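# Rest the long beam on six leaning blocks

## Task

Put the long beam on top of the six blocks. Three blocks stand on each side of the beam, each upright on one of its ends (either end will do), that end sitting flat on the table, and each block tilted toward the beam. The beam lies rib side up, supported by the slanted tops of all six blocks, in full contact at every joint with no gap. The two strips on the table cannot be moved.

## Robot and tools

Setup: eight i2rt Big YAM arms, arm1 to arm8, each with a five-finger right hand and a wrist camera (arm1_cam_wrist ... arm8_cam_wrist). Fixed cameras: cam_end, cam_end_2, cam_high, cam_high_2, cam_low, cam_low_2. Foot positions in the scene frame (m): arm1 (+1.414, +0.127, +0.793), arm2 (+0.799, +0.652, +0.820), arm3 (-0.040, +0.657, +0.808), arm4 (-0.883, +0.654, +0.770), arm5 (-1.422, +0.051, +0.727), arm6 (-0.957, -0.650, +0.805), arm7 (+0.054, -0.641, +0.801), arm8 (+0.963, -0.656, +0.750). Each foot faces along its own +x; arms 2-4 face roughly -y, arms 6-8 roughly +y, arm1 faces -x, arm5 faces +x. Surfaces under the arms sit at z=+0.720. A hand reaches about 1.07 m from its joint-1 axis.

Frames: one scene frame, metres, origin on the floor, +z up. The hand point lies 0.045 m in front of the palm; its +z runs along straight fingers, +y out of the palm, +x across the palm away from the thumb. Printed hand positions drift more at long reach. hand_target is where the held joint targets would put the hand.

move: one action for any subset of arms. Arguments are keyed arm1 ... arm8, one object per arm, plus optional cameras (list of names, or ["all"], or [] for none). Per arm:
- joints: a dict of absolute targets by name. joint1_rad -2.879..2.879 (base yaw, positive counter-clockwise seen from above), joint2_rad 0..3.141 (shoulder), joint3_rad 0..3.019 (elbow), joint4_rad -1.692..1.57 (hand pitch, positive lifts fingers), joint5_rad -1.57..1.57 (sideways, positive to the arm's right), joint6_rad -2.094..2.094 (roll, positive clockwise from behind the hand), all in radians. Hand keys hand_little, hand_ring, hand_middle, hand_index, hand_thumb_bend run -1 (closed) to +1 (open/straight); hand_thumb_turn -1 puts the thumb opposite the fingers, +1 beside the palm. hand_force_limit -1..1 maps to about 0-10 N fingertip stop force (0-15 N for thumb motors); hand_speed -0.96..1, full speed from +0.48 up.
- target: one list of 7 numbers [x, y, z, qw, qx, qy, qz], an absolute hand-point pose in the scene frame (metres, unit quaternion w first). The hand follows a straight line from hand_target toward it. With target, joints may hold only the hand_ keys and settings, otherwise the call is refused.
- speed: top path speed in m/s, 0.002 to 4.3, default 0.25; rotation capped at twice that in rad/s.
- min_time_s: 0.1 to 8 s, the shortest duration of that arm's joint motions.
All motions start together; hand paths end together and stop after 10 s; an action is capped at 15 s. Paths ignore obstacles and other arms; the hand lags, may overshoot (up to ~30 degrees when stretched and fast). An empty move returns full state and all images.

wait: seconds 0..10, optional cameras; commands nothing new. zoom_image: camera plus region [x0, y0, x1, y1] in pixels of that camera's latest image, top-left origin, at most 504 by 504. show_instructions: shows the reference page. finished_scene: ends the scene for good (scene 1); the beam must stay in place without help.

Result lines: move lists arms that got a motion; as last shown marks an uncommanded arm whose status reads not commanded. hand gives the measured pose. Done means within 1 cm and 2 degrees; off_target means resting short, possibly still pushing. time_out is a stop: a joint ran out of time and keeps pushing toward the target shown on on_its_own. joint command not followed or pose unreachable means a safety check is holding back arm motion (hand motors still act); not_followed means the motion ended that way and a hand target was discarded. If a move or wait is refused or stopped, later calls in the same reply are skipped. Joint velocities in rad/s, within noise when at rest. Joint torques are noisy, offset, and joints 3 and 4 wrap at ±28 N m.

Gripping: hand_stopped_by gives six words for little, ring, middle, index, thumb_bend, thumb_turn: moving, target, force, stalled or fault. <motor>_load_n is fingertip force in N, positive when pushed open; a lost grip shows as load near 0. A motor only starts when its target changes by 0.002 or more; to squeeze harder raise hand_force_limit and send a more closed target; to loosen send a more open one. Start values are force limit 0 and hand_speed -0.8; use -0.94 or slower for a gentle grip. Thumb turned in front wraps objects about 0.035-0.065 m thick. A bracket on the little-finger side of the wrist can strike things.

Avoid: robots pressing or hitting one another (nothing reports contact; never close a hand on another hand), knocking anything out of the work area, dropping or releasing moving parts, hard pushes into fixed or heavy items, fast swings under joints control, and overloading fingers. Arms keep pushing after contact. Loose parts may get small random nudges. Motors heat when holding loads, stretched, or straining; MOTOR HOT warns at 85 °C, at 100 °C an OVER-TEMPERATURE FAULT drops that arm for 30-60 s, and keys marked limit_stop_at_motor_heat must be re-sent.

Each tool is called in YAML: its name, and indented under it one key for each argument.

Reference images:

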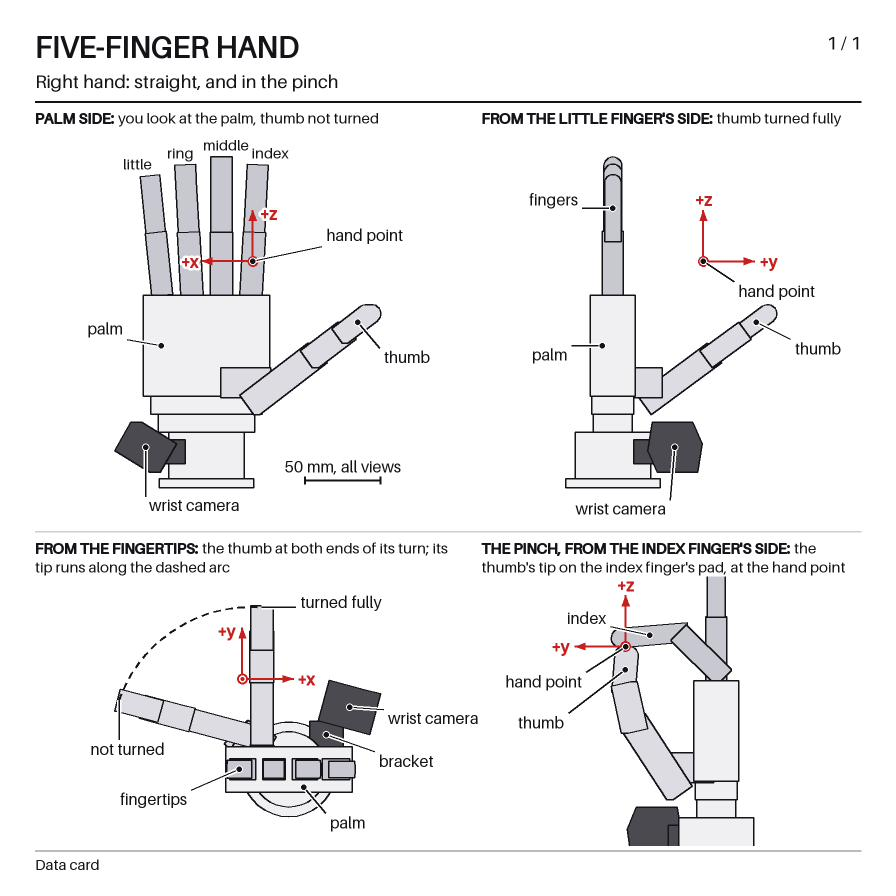

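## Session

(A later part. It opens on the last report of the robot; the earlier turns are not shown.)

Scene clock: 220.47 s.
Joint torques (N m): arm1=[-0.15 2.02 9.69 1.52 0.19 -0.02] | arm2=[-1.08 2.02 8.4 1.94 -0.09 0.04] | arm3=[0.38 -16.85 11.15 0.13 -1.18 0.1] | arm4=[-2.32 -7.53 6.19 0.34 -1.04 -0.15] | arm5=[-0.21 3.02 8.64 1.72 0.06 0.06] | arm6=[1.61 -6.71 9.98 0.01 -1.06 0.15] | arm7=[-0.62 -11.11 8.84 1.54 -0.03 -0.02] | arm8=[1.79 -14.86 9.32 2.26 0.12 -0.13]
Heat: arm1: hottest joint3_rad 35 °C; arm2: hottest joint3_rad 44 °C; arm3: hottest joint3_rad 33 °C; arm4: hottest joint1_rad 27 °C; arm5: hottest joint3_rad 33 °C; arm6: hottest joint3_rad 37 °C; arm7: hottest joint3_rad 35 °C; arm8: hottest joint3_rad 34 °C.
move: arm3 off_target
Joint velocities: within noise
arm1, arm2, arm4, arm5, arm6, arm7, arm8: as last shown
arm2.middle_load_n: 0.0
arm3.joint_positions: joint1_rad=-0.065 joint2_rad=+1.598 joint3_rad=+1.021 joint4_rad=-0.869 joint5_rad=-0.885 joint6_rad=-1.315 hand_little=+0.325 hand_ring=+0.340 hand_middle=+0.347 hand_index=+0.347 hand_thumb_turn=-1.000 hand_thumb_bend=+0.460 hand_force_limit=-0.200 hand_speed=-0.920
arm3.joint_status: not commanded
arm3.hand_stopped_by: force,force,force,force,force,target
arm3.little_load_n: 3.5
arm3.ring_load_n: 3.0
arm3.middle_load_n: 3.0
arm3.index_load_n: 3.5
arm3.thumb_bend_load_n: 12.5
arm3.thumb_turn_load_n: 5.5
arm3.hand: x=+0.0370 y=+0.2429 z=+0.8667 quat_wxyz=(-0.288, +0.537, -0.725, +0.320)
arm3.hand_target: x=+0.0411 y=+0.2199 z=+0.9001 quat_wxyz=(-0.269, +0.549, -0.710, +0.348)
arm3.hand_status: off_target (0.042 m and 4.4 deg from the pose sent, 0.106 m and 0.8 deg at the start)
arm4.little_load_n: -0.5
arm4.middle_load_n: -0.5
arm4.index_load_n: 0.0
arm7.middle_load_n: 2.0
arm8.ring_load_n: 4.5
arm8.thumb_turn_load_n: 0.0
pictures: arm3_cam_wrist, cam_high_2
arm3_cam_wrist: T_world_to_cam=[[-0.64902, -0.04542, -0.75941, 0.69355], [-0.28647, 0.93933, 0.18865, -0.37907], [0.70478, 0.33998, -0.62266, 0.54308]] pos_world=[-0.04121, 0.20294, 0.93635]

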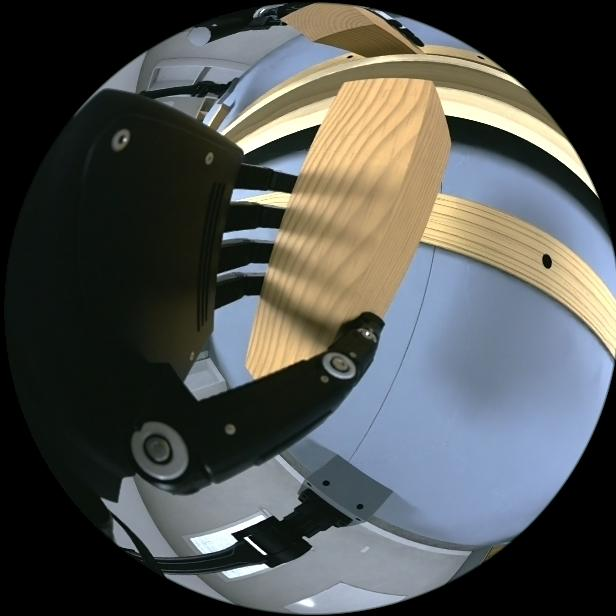

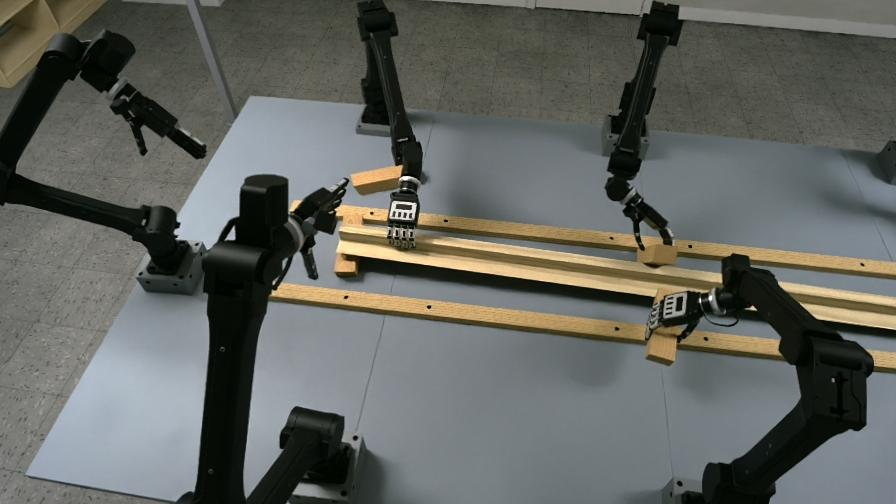

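move:
  arm7: {"target": [0.042, -0.165, 0.89, 0.545, -0.450, -0.707, 0.024], "speed": 0.12}
  cameras: ["cam_high_2","arm7_cam_wrist","cam_low_2"]

zoom_image:
  camera: "cam_low_2"
  region: [200, 150, 500, 320]

Scene clock: 245.40 s.
Joint torques (N m): arm1=[0.09 1.73 9.73 1.43 0.2 -0.03] | arm2=[-1.08 1.9 8.39 1.74 -0.04 0.03] | arm3=[0.38 -16.91 11.12 0.13 -1.17 0.1] | arm4=[-2.43 -7.53 6.2 0.4 -1.06 -0.14] | arm5=[-0.26 3.14 8.59 1.74 0.06 0.06] | arm6=[1.67 -6.77 9.95 0.01 -1.06 0.15] | arm7=[-1.14 -8.88 7.51 0.58 -0.69 -0.2] | arm8=[1.79 -14.86 9.32 2.26 0.12 -0.13]
Heat: arm1: hottest joint3_rad 35 °C; arm2: hottest joint3_rad 44 °C; arm3: hottest joint3_rad 36 °C; arm4: hottest joint1_rad 27 °C; arm5: hottest joint3_rad 33 °C; arm6: hottest joint3_rad 37 °C; arm7: hottest joint3_rad 35 °C; arm8: hottest joint3_rad 33 °C.
move: arm7 done
Joint velocities: within noise
arm1, arm2, arm3, arm4, arm5, arm6, arm8: as last shown
arm2.thumb_turn_load_n: -0.5
arm3.ring_load_n: 3.5
arm4.little_load_n: 0.0
arm4.middle_load_n: 0.0
arm5.middle_load_n: 0.5
arm6.thumb_bend_load_n: 6.5
arm7.joint_positions: joint1_rad=-0.235 joint2_rad=+1.452 joint3_rad=+0.811 joint4_rad=-0.413 joint5_rad=-1.092 joint6_rad=-1.955 hand_little=+0.421 hand_ring=+0.440 hand_middle=+0.447 hand_index=+0.453 hand_thumb_turn=-1.000 hand_thumb_bend=+0.418 hand_force_limit=-0.400 hand_speed=-0.930
arm7.joint_status: not commanded
arm7.hand_stopped_by: force,force,force,force,force,target
arm7.little_load_n: 0.0
arm7.ring_load_n: 0.0
arm7.middle_load_n: 0.0
arm7.index_load_n: 0.0
arm7.thumb_bend_load_n: 0.0
arm7.thumb_turn_load_n: 0.0
arm7.hand: x=+0.0359 y=-0.1646 z=+0.8893 quat_wxyz=(-0.545, +0.449, +0.707, -0.028)
arm7.hand_target: x=+0.0420 y=-0.1650 z=+0.8900 quat_wxyz=(-0.545, +0.450, +0.707, -0.024)
arm7.hand_status: done (0.006 m and 0.5 deg from the pose sent, 0.120 m and 1.9 deg at the start)
arm8.ring_load_n: 4.0
pictures: arm7_cam_wrist, cam_high_2, cam_low_2
arm7_cam_wrist: T_world_to_cam=[[0.62163, 0.71704, -0.31531, 0.37561], [0.5363, -0.683, -0.49588, 0.30781], [-0.57093, 0.13916, -0.80912, 0.87956]] pos_world=[0.10359, -0.18149, 0.98274]

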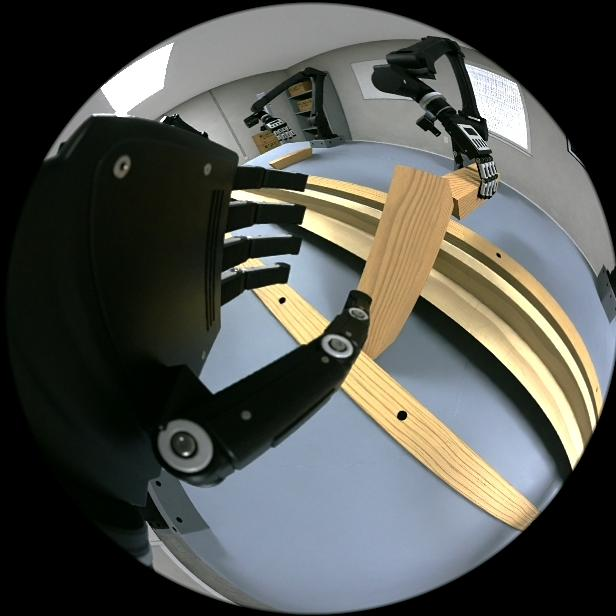

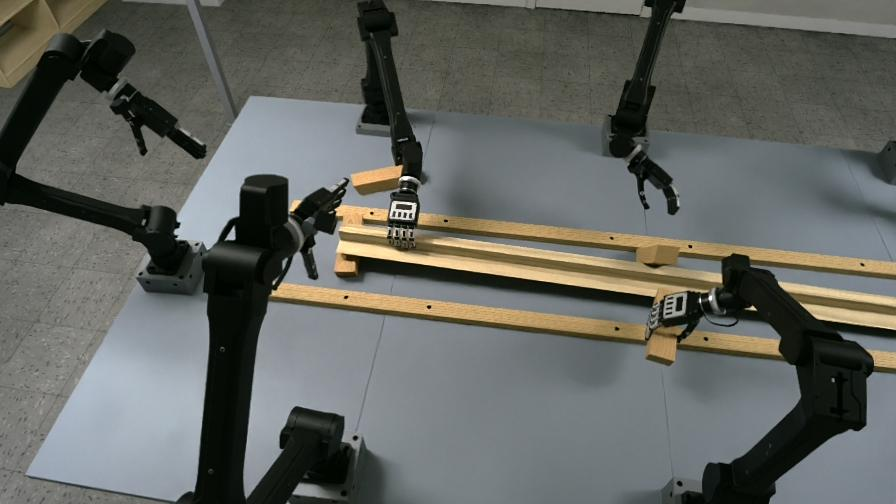

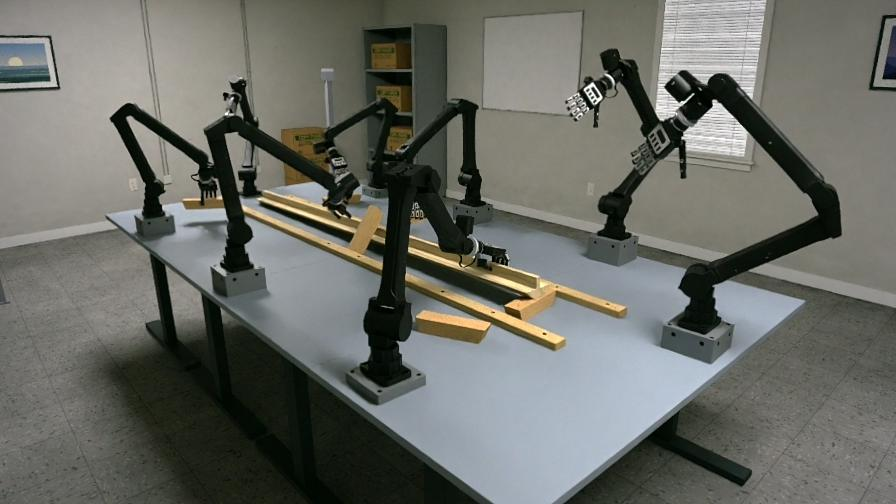

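Scaled by 1.680 from the camera's image (finer frame: 1280x720).

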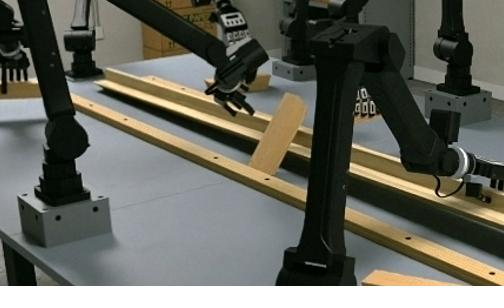

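move:
  arm7: {"joints": {"hand_little": 0.7, "hand_ring": 0.7, "hand_middle": 0.7, "hand_index": 0.7, "hand_thumb_bend": 0.9, "hand_speed": 0.0}}
  cameras: ["arm7_cam_wrist","cam_end_2"]

zoom_image:
  camera: "arm7_cam_wrist"
  region: [280, 120, 530, 400]

Scene clock: 247.37 s.
Joint torques (N m): arm1=[-0.09 1.61 9.74 1.43 0.17 -0.03] | arm2=[-1.38 2.37 8.21 1.78 -0.06 0.1] | arm3=[0.38 -16.73 11.14 0.17 -1.16 0.1] | arm4=[-2.2 -7.18 6.01 0.35 -1.06 -0.15] | arm5=[-0.09 3.14 8.64 1.76 0.06 0.07] | arm6=[1.67 -6.65 9.96 0.02 -1.06 0.15] | arm7=[-1.08 -9.05 7.51 0.62 -0.67 -0.21] | arm8=[1.79 -14.86 9.32 2.26 0.12 -0.13]
Heat: arm1: hottest joint3_rad 35 °C; arm2: hottest joint3_rad 44 °C; arm3: hottest joint3_rad 36 °C; arm4: hottest joint1_rad 26 °C; arm5: hottest joint3_rad 33 °C; arm6: hottest joint3_rad 37 °C; arm7: hottest joint3_rad 35 °C; arm8: hottest joint3_rad 33 °C.
move: arm7 done
Joint velocities: within noise
arm1, arm2, arm3, arm4, arm5, arm6, arm8: as last shown
arm2.thumb_turn_load_n: 0.0
arm3.ring_load_n: 3.0
arm5.middle_load_n: 0.0
arm6.little_load_n: 2.0
arm6.thumb_bend_load_n: 7.0
arm7.joint_positions: joint1_rad=-0.235 joint2_rad=+1.452 joint3_rad=+0.811 joint4_rad=-0.414 joint5_rad=-1.092 joint6_rad=-1.956 hand_little=+0.700 hand_ring=+0.700 hand_middle=+0.700 hand_index=+0.700 hand_thumb_turn=-1.000 hand_thumb_bend=+0.900 hand_force_limit=-0.400 hand_speed=+0.000
arm7.joint_status: all done
arm7.hand_stopped_by: target,target,target,target,target,target
arm7.little_load_n: 0.0
arm7.ring_load_n: 0.0
arm7.middle_load_n: 0.0
arm7.index_load_n: 0.0
arm7.thumb_bend_load_n: 0.0
arm7.thumb_turn_load_n: 0.5
arm7.hand: x=+0.0358 y=-0.1646 z=+0.8894 quat_wxyz=(-0.545, +0.449, +0.708, -0.028)
arm7.hand_target: x=+0.0419 y=-0.1651 z=+0.8900 quat_wxyz=(-0.545, +0.450, +0.707, -0.024)
arm7.hand_status: not commanded
arm7_cam_wrist: T_world_to_cam=[[0.62124, 0.71749, -0.31507, 0.37559], [0.53663, -0.68252, -0.49617, 0.30825], [-0.57104, 0.13917, -0.80904, 0.87952]] pos_world=[0.10349, -0.18149, 0.98284]

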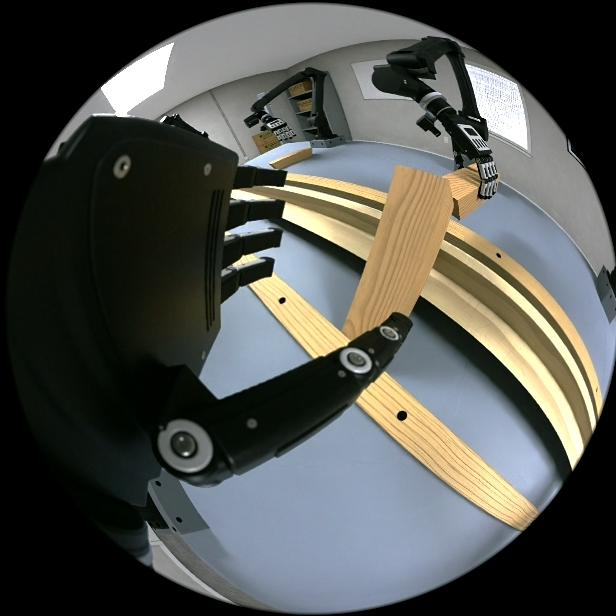

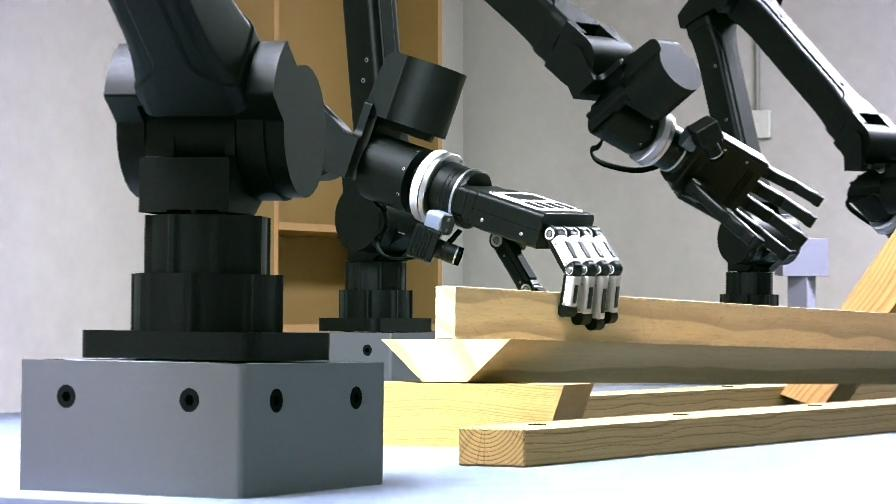

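Scaled by 1.800 from the camera's image (finer frame: 880x880).

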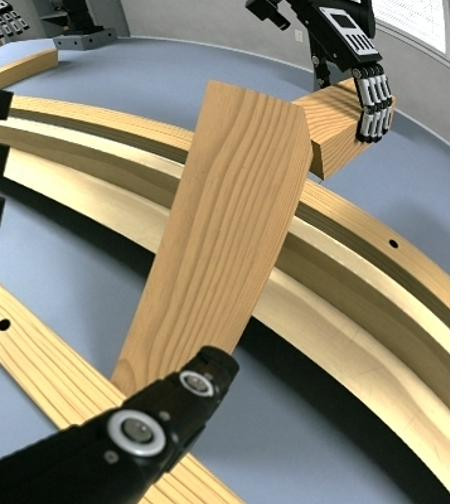

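move:
  arm7: {"target": [0.037, -0.108, 0.891, 0.545, -0.450, -0.707, 0.026], "speed": 0.15}
  cameras: ["arm7_cam_wrist"]

zoom_image:
  camera: "arm7_cam_wrist"
  region: [280, 100, 530, 380]

Scene clock: 253.70 s.
Joint torques (N m): arm1=[0.26 1.73 9.66 1.5 0.2 -0.03] | arm2=[-1.2 1.61 8.28 1.78 -0.03 0.08] | arm3=[0.44 -16.79 11.15 0.17 -1.17 0.11] | arm4=[-2.2 -7.59 6.09 0.28 -1.06 -0.13] | arm5=[-0.15 3.14 8.66 1.73 0.06 0.07] | arm6=[1.61 -6.77 9.98 -0.01 -1.06 0.15] | arm7=[1.03 -9.11 10.1 1.57 -0.53 -0.04] | arm8=[1.79 -14.86 9.33 2.26 0.12 -0.13]
Heat: arm1: hottest joint3_rad 35 °C; arm2: hottest joint3_rad 44 °C; arm3: hottest joint3_rad 37 °C; arm4: hottest joint1_rad 26 °C; arm5: hottest joint3_rad 33 °C; arm6: hottest joint3_rad 37 °C; arm7: hottest joint3_rad 34 °C; arm8: hottest joint3_rad 33 °C.
move: arm7 off_target
Joint velocities: within noise
arm1, arm2, arm3, arm4, arm5, arm6, arm8: as last shown
arm3.thumb_turn_load_n: 6.0
arm7.joint_positions: joint1_rad=-0.216 joint2_rad=+1.555 joint3_rad=+0.913 joint4_rad=-0.386 joint5_rad=-1.075 joint6_rad=-1.906 hand_little=+0.700 hand_ring=+0.700 hand_middle=+0.700 hand_index=+0.700 hand_thumb_turn=-1.000 hand_thumb_bend=+0.900 hand_force_limit=-0.400 hand_speed=+0.000
arm7.joint_status: not commanded
arm7.hand_stopped_by: target,target,target,target,target,target
arm7.little_load_n: 0.0
arm7.ring_load_n: 0.0
arm7.middle_load_n: 0.0
arm7.index_load_n: 0.0
arm7.thumb_bend_load_n: 0.0
arm7.thumb_turn_load_n: 0.0
arm7.hand: x=+0.0390 y=-0.1245 z=+0.8835 quat_wxyz=(-0.542, +0.457, +0.705, -0.033)
arm7.hand_target: x=+0.0369 y=-0.1087 z=+0.8914 quat_wxyz=(-0.545, +0.450, +0.707, -0.026)
arm7.hand_status: off_target (0.018 m and 1.2 deg from the pose sent, 0.057 m and 0.3 deg at the start)
arm8.little_load_n: 5.0
arm8.ring_load_n: 4.5
arm7_cam_wrist: T_world_to_cam=[[0.62706, 0.70608, -0.329, 0.35355], [0.52961, -0.69616, -0.48464, 0.31929], [-0.57123, 0.12966, -0.81048, 0.87107]] pos_world=[0.10679, -0.1403, 0.97705]

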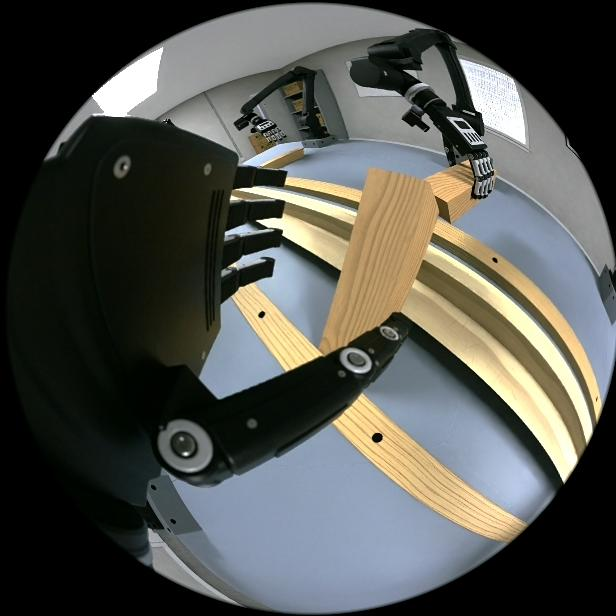

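Scaled by 1.800 from the camera's image (finer frame: 880x880).

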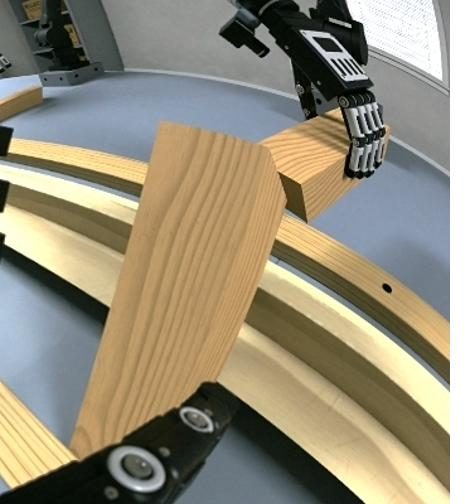

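move:
  arm7: {"target": [0.030, -0.023, 0.834, 0.548, -0.446, -0.707, 0.022], "speed": 0.1}
  cameras: ["arm7_cam_wrist","cam_low_2"]

zoom_image:
  camera: "arm7_cam_wrist"
  region: [200, 100, 480, 380]

Scene clock: 256.43 s.
Joint torques (N m): arm1=[0.09 1.79 9.76 1.5 0.21 -0.03] | arm2=[-0.62 1.85 8.27 1.81 -0.08 0.07] | arm3=[0.26 -16.85 11.17 0.16 -1.18 0.11] | arm4=[-2.26 -7.24 6.16 0.27 -1.06 -0.14] | arm5=[-0.09 3.08 8.61 1.65 0.05 0.06] | arm6=[1.55 -6.65 9.96 0.02 -1.06 0.15] | arm7=[1.03 -12.51 9.77 1.72 -0.5 0.11] | arm8=[1.79 -14.92 9.32 2.26 0.13 -0.13]
Heat: arm1: hottest joint3_rad 35 °C; arm2: hottest joint3_rad 44 °C; arm3: hottest joint3_rad 37 °C; arm4: hottest joint1_rad 26 °C; arm5: hottest joint3_rad 33 °C; arm6: hottest joint3_rad 37 °C; arm7: hottest joint3_rad 34 °C; arm8: hottest joint3_rad 33 °C.
move: arm7 off_target
Joint velocities: within noise
arm1, arm2, arm3, arm4, arm5, arm6, arm8: as last shown
arm3.thumb_turn_load_n: 5.5
arm6.little_load_n: 2.5
arm6.index_load_n: 2.0
arm7.joint_positions: joint1_rad=-0.167 joint2_rad=+1.827 joint3_rad=+1.082 joint4_rad=-0.201 joint5_rad=-1.049 joint6_rad=-1.822 hand_little=+0.700 hand_ring=+0.700 hand_middle=+0.700 hand_index=+0.700 hand_thumb_turn=-1.000 hand_thumb_bend=+0.900 hand_force_limit=-0.400 hand_speed=+0.000
arm7.joint_status: not commanded
arm7.hand_stopped_by: target,target,target,target,target,target
arm7.little_load_n: 0.0
arm7.ring_load_n: 0.0
arm7.middle_load_n: 0.0
arm7.index_load_n: 0.0
arm7.thumb_bend_load_n: 0.0
arm7.thumb_turn_load_n: 0.0
arm7.hand: x=+0.0341 y=-0.0405 z=+0.8271 quat_wxyz=(-0.544, +0.454, +0.705, -0.029)
arm7.hand_target: x=+0.0299 y=-0.0238 z=+0.8343 quat_wxyz=(-0.548, +0.446, +0.707, -0.022)
arm7.hand_status: off_target (0.019 m and 1.4 deg from the pose sent, 0.113 m and 1.9 deg at the start)
arm8.little_load_n: 4.5
arm8.ring_load_n: 4.0
arm8.thumb_turn_load_n: 0.5
arm7_cam_wrist: T_world_to_cam=[[0.62699, 0.70956, -0.32158, 0.27283], [0.53051, -0.69118, -0.49074, 0.35827], [-0.57048, 0.13708, -0.80979, 0.81144]] pos_world=[0.10179, -0.05719, 0.92065]

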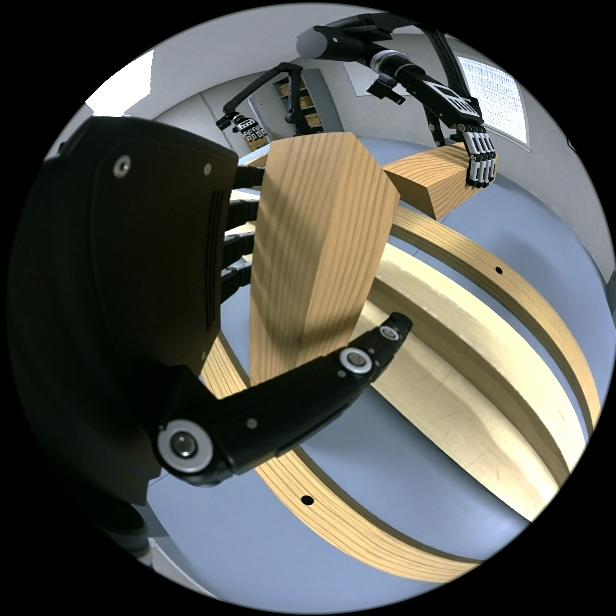

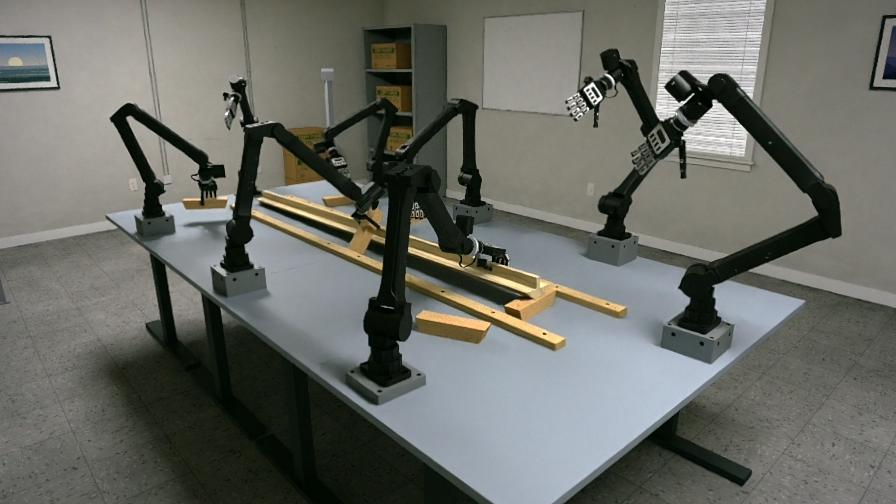

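Scaled by 1.800 from the camera's image (finer frame: 880x880).

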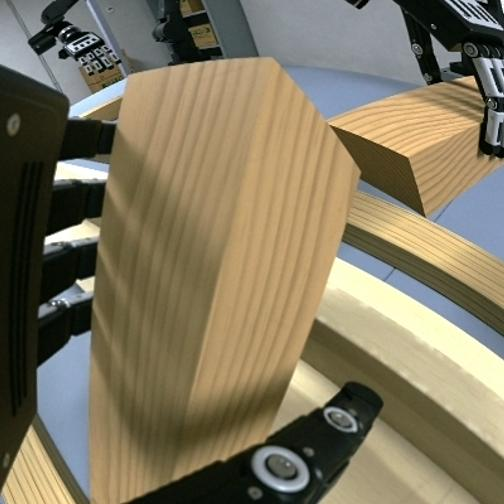

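move:
  arm7: {"joints": {"hand_little": 0.42, "hand_ring": 0.43, "hand_middle": 0.44, "hand_index": 0.44, "hand_thumb_bend": 0.0, "hand_speed": -0.9, "hand_force_limit": -0.2}}
  cameras: ["arm7_cam_wrist"]

Scene clock: 260.70 s.
Joint torques (N m): arm1=[0.21 1.67 9.74 1.47 0.19 -0.02] | arm2=[-1.32 2.84 8.31 1.77 -0.08 0.04] | arm3=[0.32 -16.97 11.14 0.17 -1.17 0.1] | arm4=[-2.32 -7 6.2 0.35 -1.04 -0.14] | arm5=[-0.15 3.02 8.64 1.69 0.06 0.05] | arm6=[1.61 -6.65 9.98 0.02 -1.06 0.15] | arm7=[0.26 -12.51 9.83 1.66 -0.33 0.01] | arm8=[1.79 -14.92 9.32 2.26 0.12 -0.13]
Heat: arm1: hottest joint3_rad 35 °C; arm2: hottest joint3_rad 44 °C; arm3: hottest joint3_rad 37 °C; arm4: hottest joint1_rad 26 °C; arm5: hottest joint3_rad 33 °C; arm6: hottest joint3_rad 37 °C; arm7: hottest joint3_rad 34 °C; arm8: hottest joint3_rad 33 °C.
move: arm7 off_target
Joint velocities: within noise
arm1, arm2, arm3, arm4, arm5, arm6, arm8: as last shown
arm3.thumb_bend_load_n: 13.0
arm4.ring_load_n: -0.5
arm6.little_load_n: 2.0
arm6.index_load_n: 2.5
arm7.joint_positions: joint1_rad=-0.157 joint2_rad=+1.827 joint3_rad=+1.082 joint4_rad=-0.201 joint5_rad=-1.054 joint6_rad=-1.818 hand_little=+0.420 hand_ring=+0.430 hand_middle=+0.440 hand_index=+0.440 hand_thumb_turn=-1.000 hand_thumb_bend=+0.502 hand_force_limit=-0.200 hand_speed=-0.900
arm7.joint_status: hand_thumb_bend off_target (ended at +0.502, target +0.000); the others done
arm7.hand_stopped_by: target,target,target,target,force,target
arm7.little_load_n: 1.0
arm7.ring_load_n: 1.5
arm7.middle_load_n: 0.0
arm7.index_load_n: 2.0
arm7.thumb_bend_load_n: 6.5
arm7.thumb_turn_load_n: 1.0
arm7.hand: x=+0.0276 y=-0.0412 z=+0.8275 quat_wxyz=(-0.545, +0.451, +0.706, -0.034)
arm7.hand_target: x=+0.0300 y=-0.0238 z=+0.8343 quat_wxyz=(-0.548, +0.446, +0.707, -0.022)
arm7.hand_status: not commanded
arm8.ring_load_n: 4.5
arm8.thumb_turn_load_n: 0.0
arm7_cam_wrist: T_world_to_cam=[[0.61767, 0.71539, -0.32664, 0.28223], [0.5352, -0.68671, -0.49193, 0.36255], [-0.57623, 0.12903, -0.80704, 0.80568]] pos_world=[0.09589, -0.05689, 0.92075]

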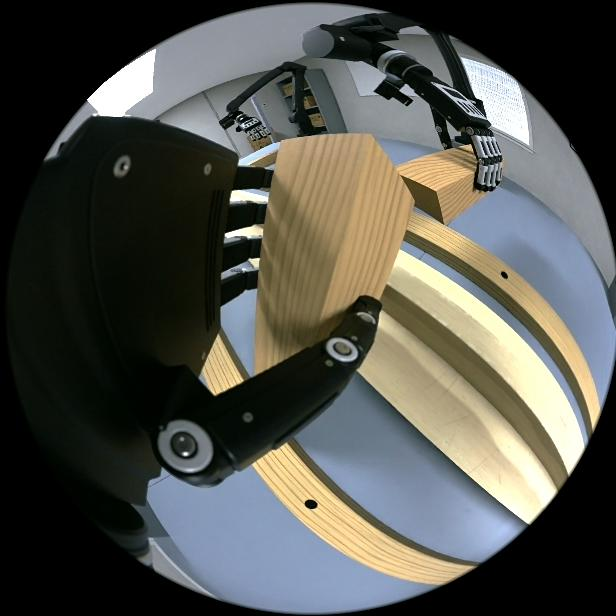

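move:
  arm7: {"joints": {"hand_little": 0.1, "hand_ring": 0.1, "hand_middle": 0.1, "hand_index": 0.1, "hand_thumb_bend": -0.1, "hand_speed": -0.93, "hand_force_limit": 0.0}}
  cameras: ["arm7_cam_wrist"]

Scene clock: 262.57 s.
Joint torques (N m): arm1=[0.15 1.61 9.72 1.52 0.19 -0.02] | arm2=[-1.38 1.79 8.28 1.88 -0.07 0.08] | arm3=[0.26 -16.91 11.17 0.14 -1.18 0.1] | arm4=[-2.32 -7.82 6.12 0.38 -1.06 -0.14] | arm5=[-0.38 3.02 8.65 1.74 0.05 0.06] | arm6=[1.61 -6.71 9.98 -0.01 -1.06 0.15] | arm7=[0.03 -12.57 9.77 1.69 -0.25 0.03] | arm8=[1.79 -14.92 9.32 2.25 0.12 -0.13]
Heat: arm1: hottest joint3_rad 35 °C; arm2: hottest joint3_rad 44 °C; arm3: hottest joint3_rad 37 °C; arm4: hottest joint1_rad 26 °C; arm5: hottest joint3_rad 33 °C; arm6: hottest joint3_rad 37 °C; arm7: hottest joint3_rad 34 °C; arm8: hottest joint3_rad 33 °C.
move: arm7 off_target
Joint velocities: within noise
arm1, arm2, arm3, arm4, arm5, arm6, arm8: as last shown
arm3.thumb_bend_load_n: 12.5
arm4.ring_load_n: 0.0
arm7.joint_positions: joint1_rad=-0.156 joint2_rad=+1.827 joint3_rad=+1.083 joint4_rad=-0.201 joint5_rad=-1.057 joint6_rad=-1.818 hand_little=+0.310 hand_ring=+0.334 hand_middle=+0.357 hand_index=+0.396 hand_thumb_turn=-1.000 hand_thumb_bend=+0.506 hand_force_limit=+0.000 hand_speed=-0.930
arm7.joint_status: hand_little off_target (ended at +0.310, target +0.100); hand_ring off_target (ended at +0.334, target +0.100); hand_middle off_target (ended at +0.357, target +0.100); hand_index off_target (ended at +0.396, target +0.100); hand_thumb_bend off_target (ended at +0.506, target -0.100); the others done
arm7.hand_stopped_by: force,force,force,force,force,target
arm7.little_load_n: 5.0
arm7.ring_load_n: 4.5
arm7.middle_load_n: 3.0
arm7.index_load_n: 0.0
arm7.thumb_bend_load_n: 18.0
arm7.thumb_turn_load_n: 8.0
arm7.hand: x=+0.0267 y=-0.0412 z=+0.8280 quat_wxyz=(-0.546, +0.450, +0.706, -0.035)
arm7.hand_target: x=+0.0299 y=-0.0239 z=+0.8343 quat_wxyz=(-0.548, +0.446, +0.707, -0.022)
arm7.hand_status: not commanded
arm8.ring_load_n: 4.0
arm8.thumb_turn_load_n: 0.5
arm7_cam_wrist: T_world_to_cam=[[0.61534, 0.71707, -0.32737, 0.28361], [0.53574, -0.68509, -0.4936, 0.36467], [-0.57822, 0.12834, -0.80572, 0.8045]] pos_world=[0.09529, -0.05679, 0.92105]

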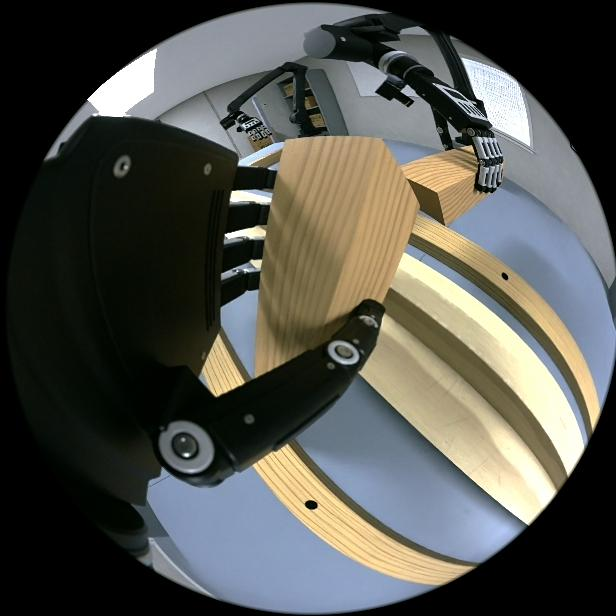

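move:
  arm8: {"joints": {"hand_little": 0.45, "hand_ring": 0.45, "hand_middle": 0.45, "hand_index": 0.45, "hand_thumb_bend": 0.6, "hand_speed": -0.5}}
  arm7: {"target": [0.030, -0.09, 0.90, 0.548, -0.446, -0.707, 0.022], "speed": 0.12}
  cameras: ["arm7_cam_wrist","arm8_cam_wrist"]

Scene clock: 268.47 s.
Joint torques (N m): arm1=[0.15 1.61 9.69 1.46 0.19 -0.03] | arm2=[-0.97 2.43 8.17 1.63 -0.03 0.08] | arm3=[0.32 -16.79 11.17 0.14 -1.18 0.11] | arm4=[-1.9 -7.41 6.15 0.27 -1.05 -0.14] | arm5=[-0.15 3.08 8.64 1.7 0.05 0.07] | arm6=[1.61 -6.59 9.98 0.01 -1.06 0.15] | arm7=[-1.38 -13.39 8.65 1.07 -0.97 -0.1] | arm8=[1.79 -14.86 9.39 2.26 0.12 -0.12]
Heat: arm1: hottest joint3_rad 35 °C; arm2: hottest joint3_rad 45 °C; arm3: hottest joint3_rad 37 °C; arm4: hottest joint1_rad 26 °C; arm5: hottest joint3_rad 33 °C; arm6: hottest joint3_rad 38 °C; arm7: hottest joint3_rad 35 °C; arm8: hottest joint3_rad 33 °C.
move: arm7 off_target; arm8 done
Joint velocities: within noise
arm1.joint_positions: joint1_rad=+0.235 joint2_rad=+0.625 joint3_rad=+1.369 joint4_rad=-1.608 joint5_rad=+0.249 joint6_rad=-1.092 hand_little=+1.000 hand_ring=+1.000 hand_middle=+1.000 hand_index=+1.000 hand_thumb_turn=+1.000 hand_thumb_bend=+1.000 hand_force_limit=+0.000 hand_speed=-0.800
arm1.joint_status: not commanded
arm1.hand_stopped_by: target,target,target,target,target,target
arm1.little_load_n: 0.0
arm1.ring_load_n: 0.0
arm1.middle_load_n: 0.0
arm1.index_load_n: 0.0
arm1.thumb_bend_load_n: 0.0
arm1.thumb_turn_load_n: 0.0
arm1.hand: x=+1.2349 y=+0.1707 z=+1.2289 quat_wxyz=(+0.358, -0.137, -0.923, +0.023)
arm1.hand_target: x=+1.2343 y=+0.1707 z=+1.2377 quat_wxyz=(+0.368, -0.138, -0.919, +0.028)
arm1.hand_status: not commanded
arm2.joint_positions: joint1_rad=-0.110 joint2_rad=+0.639 joint3_rad=+1.426 joint4_rad=-1.285 joint5_rad=+0.059 joint6_rad=-1.168 hand_little=+1.000 hand_ring=+1.000 hand_middle=+1.000 hand_index=+1.000 hand_thumb_turn=+1.000 hand_thumb_bend=+1.000 hand_force_limit=+0.000 hand_speed=-0.800
arm2.joint_status: not commanded
arm2.hand_stopped_by: target,target,target,target,target,target
arm2.little_load_n: 0.0
arm2.ring_load_n: 0.0
arm2.middle_load_n: 0.0
arm2.index_load_n: 0.0
arm2.thumb_bend_load_n: 0.0
arm2.thumb_turn_load_n: 0.0
arm2.hand: x=+0.7220 y=+0.4253 z=+1.3304 quat_wxyz=(+0.317, +0.430, -0.741, +0.406)
arm2.hand_target: x=+0.7220 y=+0.4262 z=+1.3411 quat_wxyz=(+0.323, +0.427, -0.736, +0.415)
arm2.hand_status: not commanded
arm3: as last shown
arm3.index_load_n: 4.0
arm3.thumb_turn_load_n: 6.0
arm4.joint_positions: joint1_rad=-0.206 joint2_rad=+1.225 joint3_rad=+0.782 joint4_rad=-1.232 joint5_rad=-0.912 joint6_rad=-1.661 hand_little=+0.700 hand_ring=+0.700 hand_middle=+0.700 hand_index=+0.700 hand_thumb_turn=-1.000 hand_thumb_bend=+0.900 hand_force_limit=+0.000 hand_speed=+0.000
arm4.joint_status: not commanded
arm4.hand_stopped_by: target,target,target,target,target,target
arm4.little_load_n: 0.0
arm4.ring_load_n: 0.0
arm4.middle_load_n: 0.0
arm4.index_load_n: 0.0
arm4.thumb_bend_load_n: -0.5
arm4.thumb_turn_load_n: 0.0
arm4.hand: x=-0.8331 y=+0.3825 z=+0.8804 quat_wxyz=(-0.285, +0.567, -0.697, +0.334)
arm4.hand_target: x=-0.8371 y=+0.3791 z=+0.8799 quat_wxyz=(-0.278, +0.568, -0.696, +0.341)
arm4.hand_status: not commanded
arm5.joint_positions: joint1_rad=-0.570 joint2_rad=+0.617 joint3_rad=+1.413 joint4_rad=-1.523 joint5_rad=+0.167 joint6_rad=-1.507 hand_little=+1.000 hand_ring=+1.000 hand_middle=+1.000 hand_index=+1.000 hand_thumb_turn=+1.000 hand_thumb_bend=+1.000 hand_force_limit=+0.000 hand_speed=-0.800
arm5.joint_status: not commanded
arm5.hand_stopped_by: target,target,target,target,target,target
arm5.little_load_n: 0.0
arm5.ring_load_n: 0.0
arm5.middle_load_n: 0.0
arm5.index_load_n: 0.0
arm5.thumb_bend_load_n: 0.0
arm5.thumb_turn_load_n: 0.0
arm5.hand: x=-1.3127 y=-0.1267 z=+1.2092 quat_wxyz=(+0.177, +0.853, -0.318, +0.375)
arm5.hand_target: x=-1.3135 y=-0.1261 z=+1.2159 quat_wxyz=(+0.178, +0.849, -0.317, +0.383)
arm5.hand_status: not commanded
arm6.joint_positions: joint1_rad=-0.356 joint2_rad=+1.243 joint3_rad=+0.548 joint4_rad=-0.818 joint5_rad=-0.903 joint6_rad=-1.448 hand_little=+0.235 hand_ring=+0.255 hand_middle=+0.256 hand_index=+0.261 hand_thumb_turn=-1.000 hand_thumb_bend=+0.674 hand_force_limit=-0.400 hand_speed=-0.930
arm6.joint_status: not commanded
arm6.hand_stopped_by: force,force,force,force,force,target
arm6.little_load_n: 2.0
arm6.ring_load_n: 0.0
arm6.middle_load_n: 3.0
arm6.index_load_n: 2.5
arm6.thumb_bend_load_n: 7.0
arm6.thumb_turn_load_n: 2.0
arm6.hand: x=-0.9747 y=-0.3894 z=+0.8300 quat_wxyz=(-0.361, +0.773, +0.461, -0.243)
arm6.hand_target: x=-0.9703 y=-0.3688 z=+0.8498 quat_wxyz=(-0.377, +0.766, +0.467, -0.229)
arm6.hand_status: not commanded
arm7.joint_positions: joint1_rad=-0.167 joint2_rad=+1.620 joint3_rad=+0.973 joint4_rad=-0.344 joint5_rad=-1.052 joint6_rad=-1.848 hand_little=+0.310 hand_ring=+0.333 hand_middle=+0.357 hand_index=+0.396 hand_thumb_turn=-1.000 hand_thumb_bend=+0.506 hand_force_limit=+0.000 hand_speed=-0.930
arm7.joint_status: not commanded
arm7.hand_stopped_by: force,force,force,force,force,target
arm7.little_load_n: 1.5
arm7.ring_load_n: 0.0
arm7.middle_load_n: 3.0
arm7.index_load_n: 5.0
arm7.thumb_bend_load_n: 14.5
arm7.thumb_turn_load_n: 5.5
arm7.hand: x=+0.0226 y=-0.0982 z=+0.8772 quat_wxyz=(-0.538, +0.457, +0.708, -0.041)
arm7.hand_target: x=+0.0298 y=-0.0904 z=+0.8998 quat_wxyz=(-0.548, +0.446, +0.707, -0.022)
arm7.hand_status: off_target (0.025 m and 2.8 deg from the pose sent, 0.087 m and 1.6 deg at the start)
arm8.joint_positions: joint1_rad=+0.459 joint2_rad=+1.830 joint3_rad=+1.058 joint4_rad=+0.451 joint5_rad=+0.431 joint6_rad=+0.133 hand_little=+0.450 hand_ring=+0.450 hand_middle=+0.450 hand_index=+0.450 hand_thumb_turn=-1.000 hand_thumb_bend=+0.600 hand_force_limit=+0.000 hand_speed=-0.500
arm8.joint_status: all done
arm8.hand_stopped_by: target,target,target,target,target,target
arm8.little_load_n: 0.0
arm8.ring_load_n: 0.0
arm8.middle_load_n: 0.0
arm8.index_load_n: 0.0
arm8.thumb_bend_load_n: 0.0
arm8.thumb_turn_load_n: 0.0
arm8.hand: x=+0.7096 y=-0.0082 z=+0.8219 quat_wxyz=(-0.594, +0.804, -0.004, +0.003)
arm8.hand_target: x=+0.7021 y=-0.0123 z=+0.8121 quat_wxyz=(-0.590, +0.807, +0.000, +0.000)
arm8.hand_status: not commanded
arm7_cam_wrist: T_world_to_cam=[[0.61911, 0.70868, -0.33836, 0.35187], [0.53877, -0.69677, -0.47353, 0.33327], [-0.57134, 0.11087, -0.81319, 0.85378]] pos_world=[0.09039, -0.1118, 0.97116]
arm8_cam_wrist: T_world_to_cam=[[0.22884, -0.27062, -0.93509, 0.60852], [-0.85692, -0.51175, -0.06161, 0.66136], [-0.46187, 0.8154, -0.34901, 0.73929]] pos_world=[0.76893, -0.09969, 0.86778]

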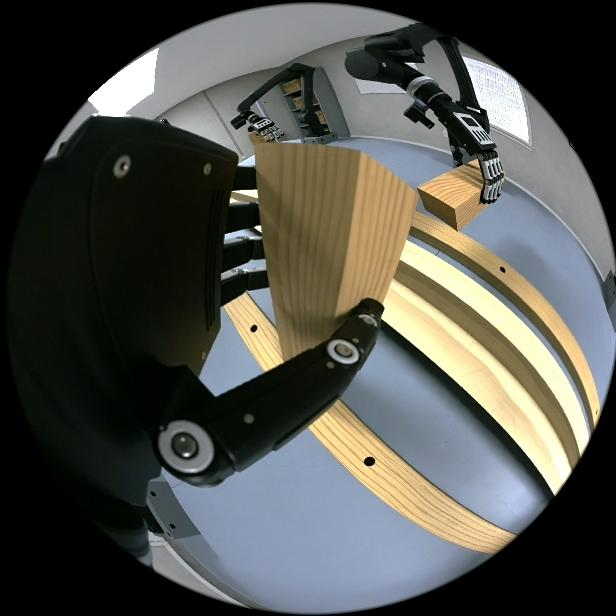

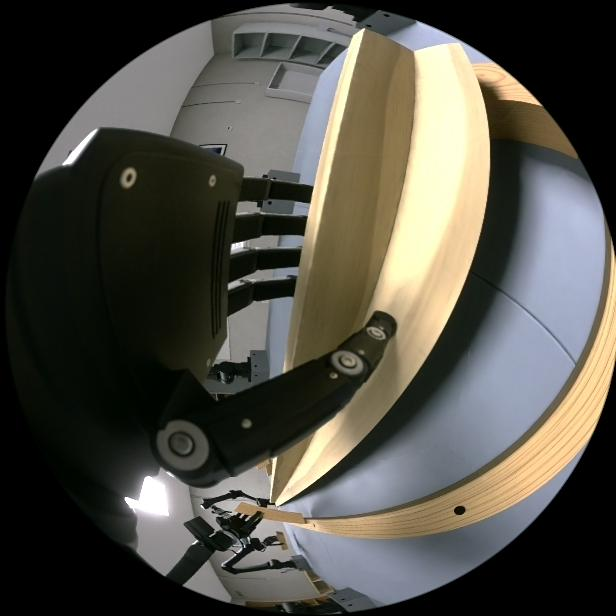

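move:
  arm8: {"joints": {"hand_little": 0.8, "hand_ring": 0.8, "hand_middle": 0.8, "hand_index": 0.8, "hand_thumb_bend": 0.9, "hand_speed": 0.0}}
  arm7: {"target": [0.05, -0.26, 1.05, 0.548, -0.446, -0.707, 0.022], "speed": 0.15}

move:
  arm8: {"target": [0.70, -0.012, 1.00, 0.59, -0.807, 0, 0], "speed": 0.15}
  cameras: ["arm7_cam_wrist","cam_low_2"]

Scene clock: 271.33 s.
Joint torques (N m): arm1=[0.21 1.79 9.69 1.5 0.19 -0.02] | arm2=[-0.67 2.73 8.35 1.8 -0.07 0.08] | arm3=[0.44 -16.85 11.14 0.14 -1.18 0.11] | arm4=[-2.49 -7.53 6.17 0.38 -1.06 -0.16] | arm5=[-0.15 3.19 8.59 1.72 0.06 0.05] | arm6=[1.55 -6.71 9.96 0.01 -1.06 0.15] | arm7=[-0.91 -5.6 11 0.73 -1.11 -0.34] | arm8=[1.79 -14.8 9.43 1.88 0.08 -0.16]
Heat: arm1: hottest joint3_rad 35 °C; arm2: hottest joint3_rad 45 °C; arm3: hottest joint3_rad 38 °C; arm4: hottest joint1_rad 26 °C; arm5: hottest joint3_rad 33 °C; arm6: hottest joint3_rad 38 °C; arm7: hottest joint3_rad 35 °C; arm8: hottest joint3_rad 33 °C.
move: arm7 off_target; arm8 done
Joint velocities: within noise
arm1, arm2, arm4, arm5, arm6: as last shown
arm3.joint_positions: joint1_rad=-0.065 joint2_rad=+1.598 joint3_rad=+1.021 joint4_rad=-0.869 joint5_rad=-0.885 joint6_rad=-1.315 hand_little=+0.325 hand_ring=+0.340 hand_middle=+0.347 hand_index=+0.347 hand_thumb_turn=-1.000 hand_thumb_bend=+0.460 hand_force_limit=-0.200 hand_speed=-0.920
arm3.joint_status: not commanded
arm3.hand_stopped_by: force,force,force,force,force,target
arm3.little_load_n: 3.5
arm3.ring_load_n: 3.0
arm3.middle_load_n: 3.0
arm3.index_load_n: 3.5
arm3.thumb_bend_load_n: 12.5
arm3.thumb_turn_load_n: 5.5
arm3.hand: x=+0.0370 y=+0.2429 z=+0.8667 quat_wxyz=(-0.288, +0.537, -0.725, +0.320)
arm3.hand_target: x=+0.0411 y=+0.2199 z=+0.9001 quat_wxyz=(-0.269, +0.549, -0.710, +0.348)
arm3.hand_status: not commanded
arm4.little_load_n: -0.5
arm5.little_load_n: 0.5
arm7.joint_positions: joint1_rad=-0.341 joint2_rad=+1.031 joint3_rad=+0.884 joint4_rad=-1.048 joint5_rad=-1.110 joint6_rad=-2.059 hand_little=+0.310 hand_ring=+0.333 hand_middle=+0.357 hand_index=+0.396 hand_thumb_turn=-1.000 hand_thumb_bend=+0.506 hand_force_limit=+0.000 hand_speed=-0.930
arm7.joint_status: not commanded
arm7.hand_stopped_by: force,force,force,force,force,target
arm7.little_load_n: 1.0
arm7.ring_load_n: 0.0
arm7.middle_load_n: 3.0
arm7.index_load_n: 5.0
arm7.thumb_bend_load_n: 14.5
arm7.thumb_turn_load_n: 5.5
arm7.hand: x=+0.0435 y=-0.2670 z=+1.0296 quat_wxyz=(-0.539, +0.481, +0.691, -0.033)
arm7.hand_target: x=+0.0491 y=-0.2603 z=+1.0499 quat_wxyz=(-0.548, +0.464, +0.696, -0.008)
arm7.hand_status: off_target (0.023 m and 4.7 deg from the pose sent, 0.238 m and 2.8 deg at the start; a joint's target at an end of its range on 28 of 67 steps)
arm8.joint_positions: joint1_rad=+0.459 joint2_rad=+1.829 joint3_rad=+1.058 joint4_rad=+0.461 joint5_rad=+0.432 joint6_rad=+0.136 hand_little=+0.800 hand_ring=+0.800 hand_middle=+0.800 hand_index=+0.800 hand_thumb_turn=-1.000 hand_thumb_bend=+0.898 hand_force_limit=+0.000 hand_speed=+0.000
arm8.joint_status: all done
arm8.hand_stopped_by: target,target,target,target,target,target
arm8.little_load_n: 0.0
arm8.ring_load_n: 0.0
arm8.middle_load_n: 0.0
arm8.index_load_n: -0.5
arm8.thumb_bend_load_n: -3.0
arm8.thumb_turn_load_n: -1.0
arm8.hand: x=+0.7090 y=-0.0067 z=+0.8253 quat_wxyz=(-0.599, +0.801, -0.007, +0.001)
arm8.hand_target: x=+0.7021 y=-0.0122 z=+0.8122 quat_wxyz=(-0.590, +0.807, +0.000, +0.000)
arm8.hand_status: not commanded
pictures: none

Scene clock: 273.33 s.
Joint torques (N m): arm1=[0.09 1.61 9.77 1.43 0.2 -0.01] | arm2=[-1.2 1.79 8.34 1.74 -0.07 0.11] | arm3=[0.32 -16.85 11.15 0.17 -1.17 0.1] | arm4=[-2.2 -7.65 6.16 0.38 -1.06 -0.16] | arm5=[0.15 2.96 8.62 1.69 0.03 0.05] | arm6=[1.61 -6.65 9.98 0.02 -1.06 0.15] | arm7=[-1.2 -5.25 10.96 0.7 -1.12 -0.32] | arm8=[1.9 -14.74 15.62 1.65 0.22 -0.14]
Heat: arm1: hottest joint3_rad 35 °C; arm2: hottest joint3_rad 45 °C; arm3: hottest joint3_rad 38 °C; arm4: hottest joint1_rad 26 °C; arm5: hottest joint3_rad 33 °C; arm6: hottest joint3_rad 38 °C; arm7: hottest joint3_rad 34 °C; arm8: hottest joint3_rad 34 °C.
move: arm8 off_target
Joint velocities: within noise
arm1, arm2, arm3, arm4, arm5, arm6, arm7: as last shown
arm3.little_load_n: 4.0
arm3.index_load_n: 4.0
arm4.little_load_n: 0.0
arm4.index_load_n: -0.5
arm4.thumb_bend_load_n: 0.0
arm5.little_load_n: 0.0
arm6.middle_load_n: 2.5
arm6.thumb_bend_load_n: 6.5
arm6.thumb_turn_load_n: 2.5
arm7.little_load_n: 1.5
arm8.joint_positions: joint1_rad=+0.463 joint2_rad=+1.583 joint3_rad=+1.234 joint4_rad=-0.016 joint5_rad=+0.435 joint6_rad=+0.136 hand_little=+0.800 hand_ring=+0.800 hand_middle=+0.800 hand_index=+0.800 hand_thumb_turn=-1.000 hand_thumb_bend=+0.899 hand_force_limit=+0.000 hand_speed=+0.000
arm8.joint_status: not commanded
arm8.hand_stopped_by: target,target,target,target,target,target
arm8.little_load_n: 0.0
arm8.ring_load_n: 0.0
arm8.middle_load_n: 0.0
arm8.index_load_n: -0.5
arm8.thumb_bend_load_n: 0.0
arm8.thumb_turn_load_n: 0.0
arm8.hand: x=+0.7126 y=-0.0181 z=+0.9771 quat_wxyz=(-0.579, +0.816, +0.001, +0.010)
arm8.hand_target: x=+0.7003 y=-0.0130 z=+0.9999 quat_wxyz=(-0.590, +0.807, +0.000, +0.000)
arm8.hand_status: off_target (0.027 m and 2.0 deg from the pose sent, 0.175 m and 1.4 deg at the start)
arm7_cam_wrist: T_world_to_cam=[[0.65571, 0.66619, -0.35531, 0.51468], [0.49183, -0.73394, -0.46844, 0.26346], [-0.57284, 0.13241, -0.8089, 1.00974]] pos_world=[0.11137, -0.28321, 1.12306]

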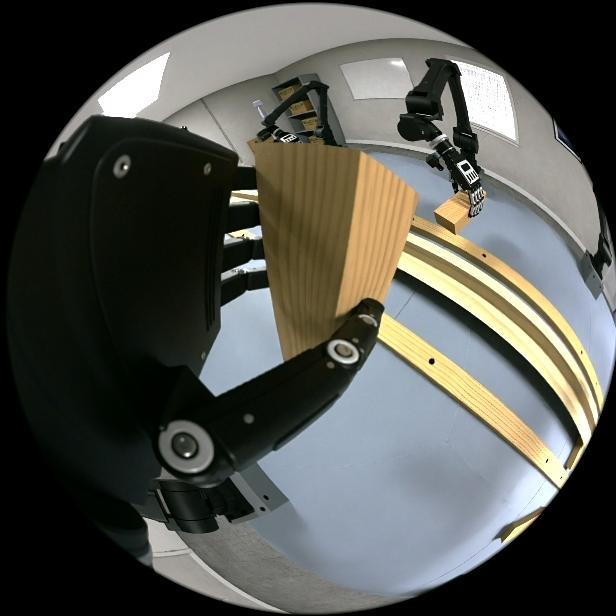

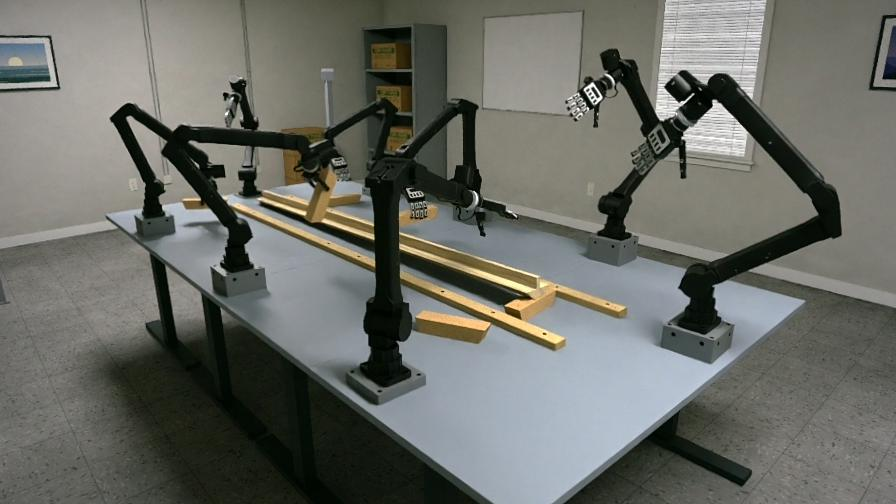

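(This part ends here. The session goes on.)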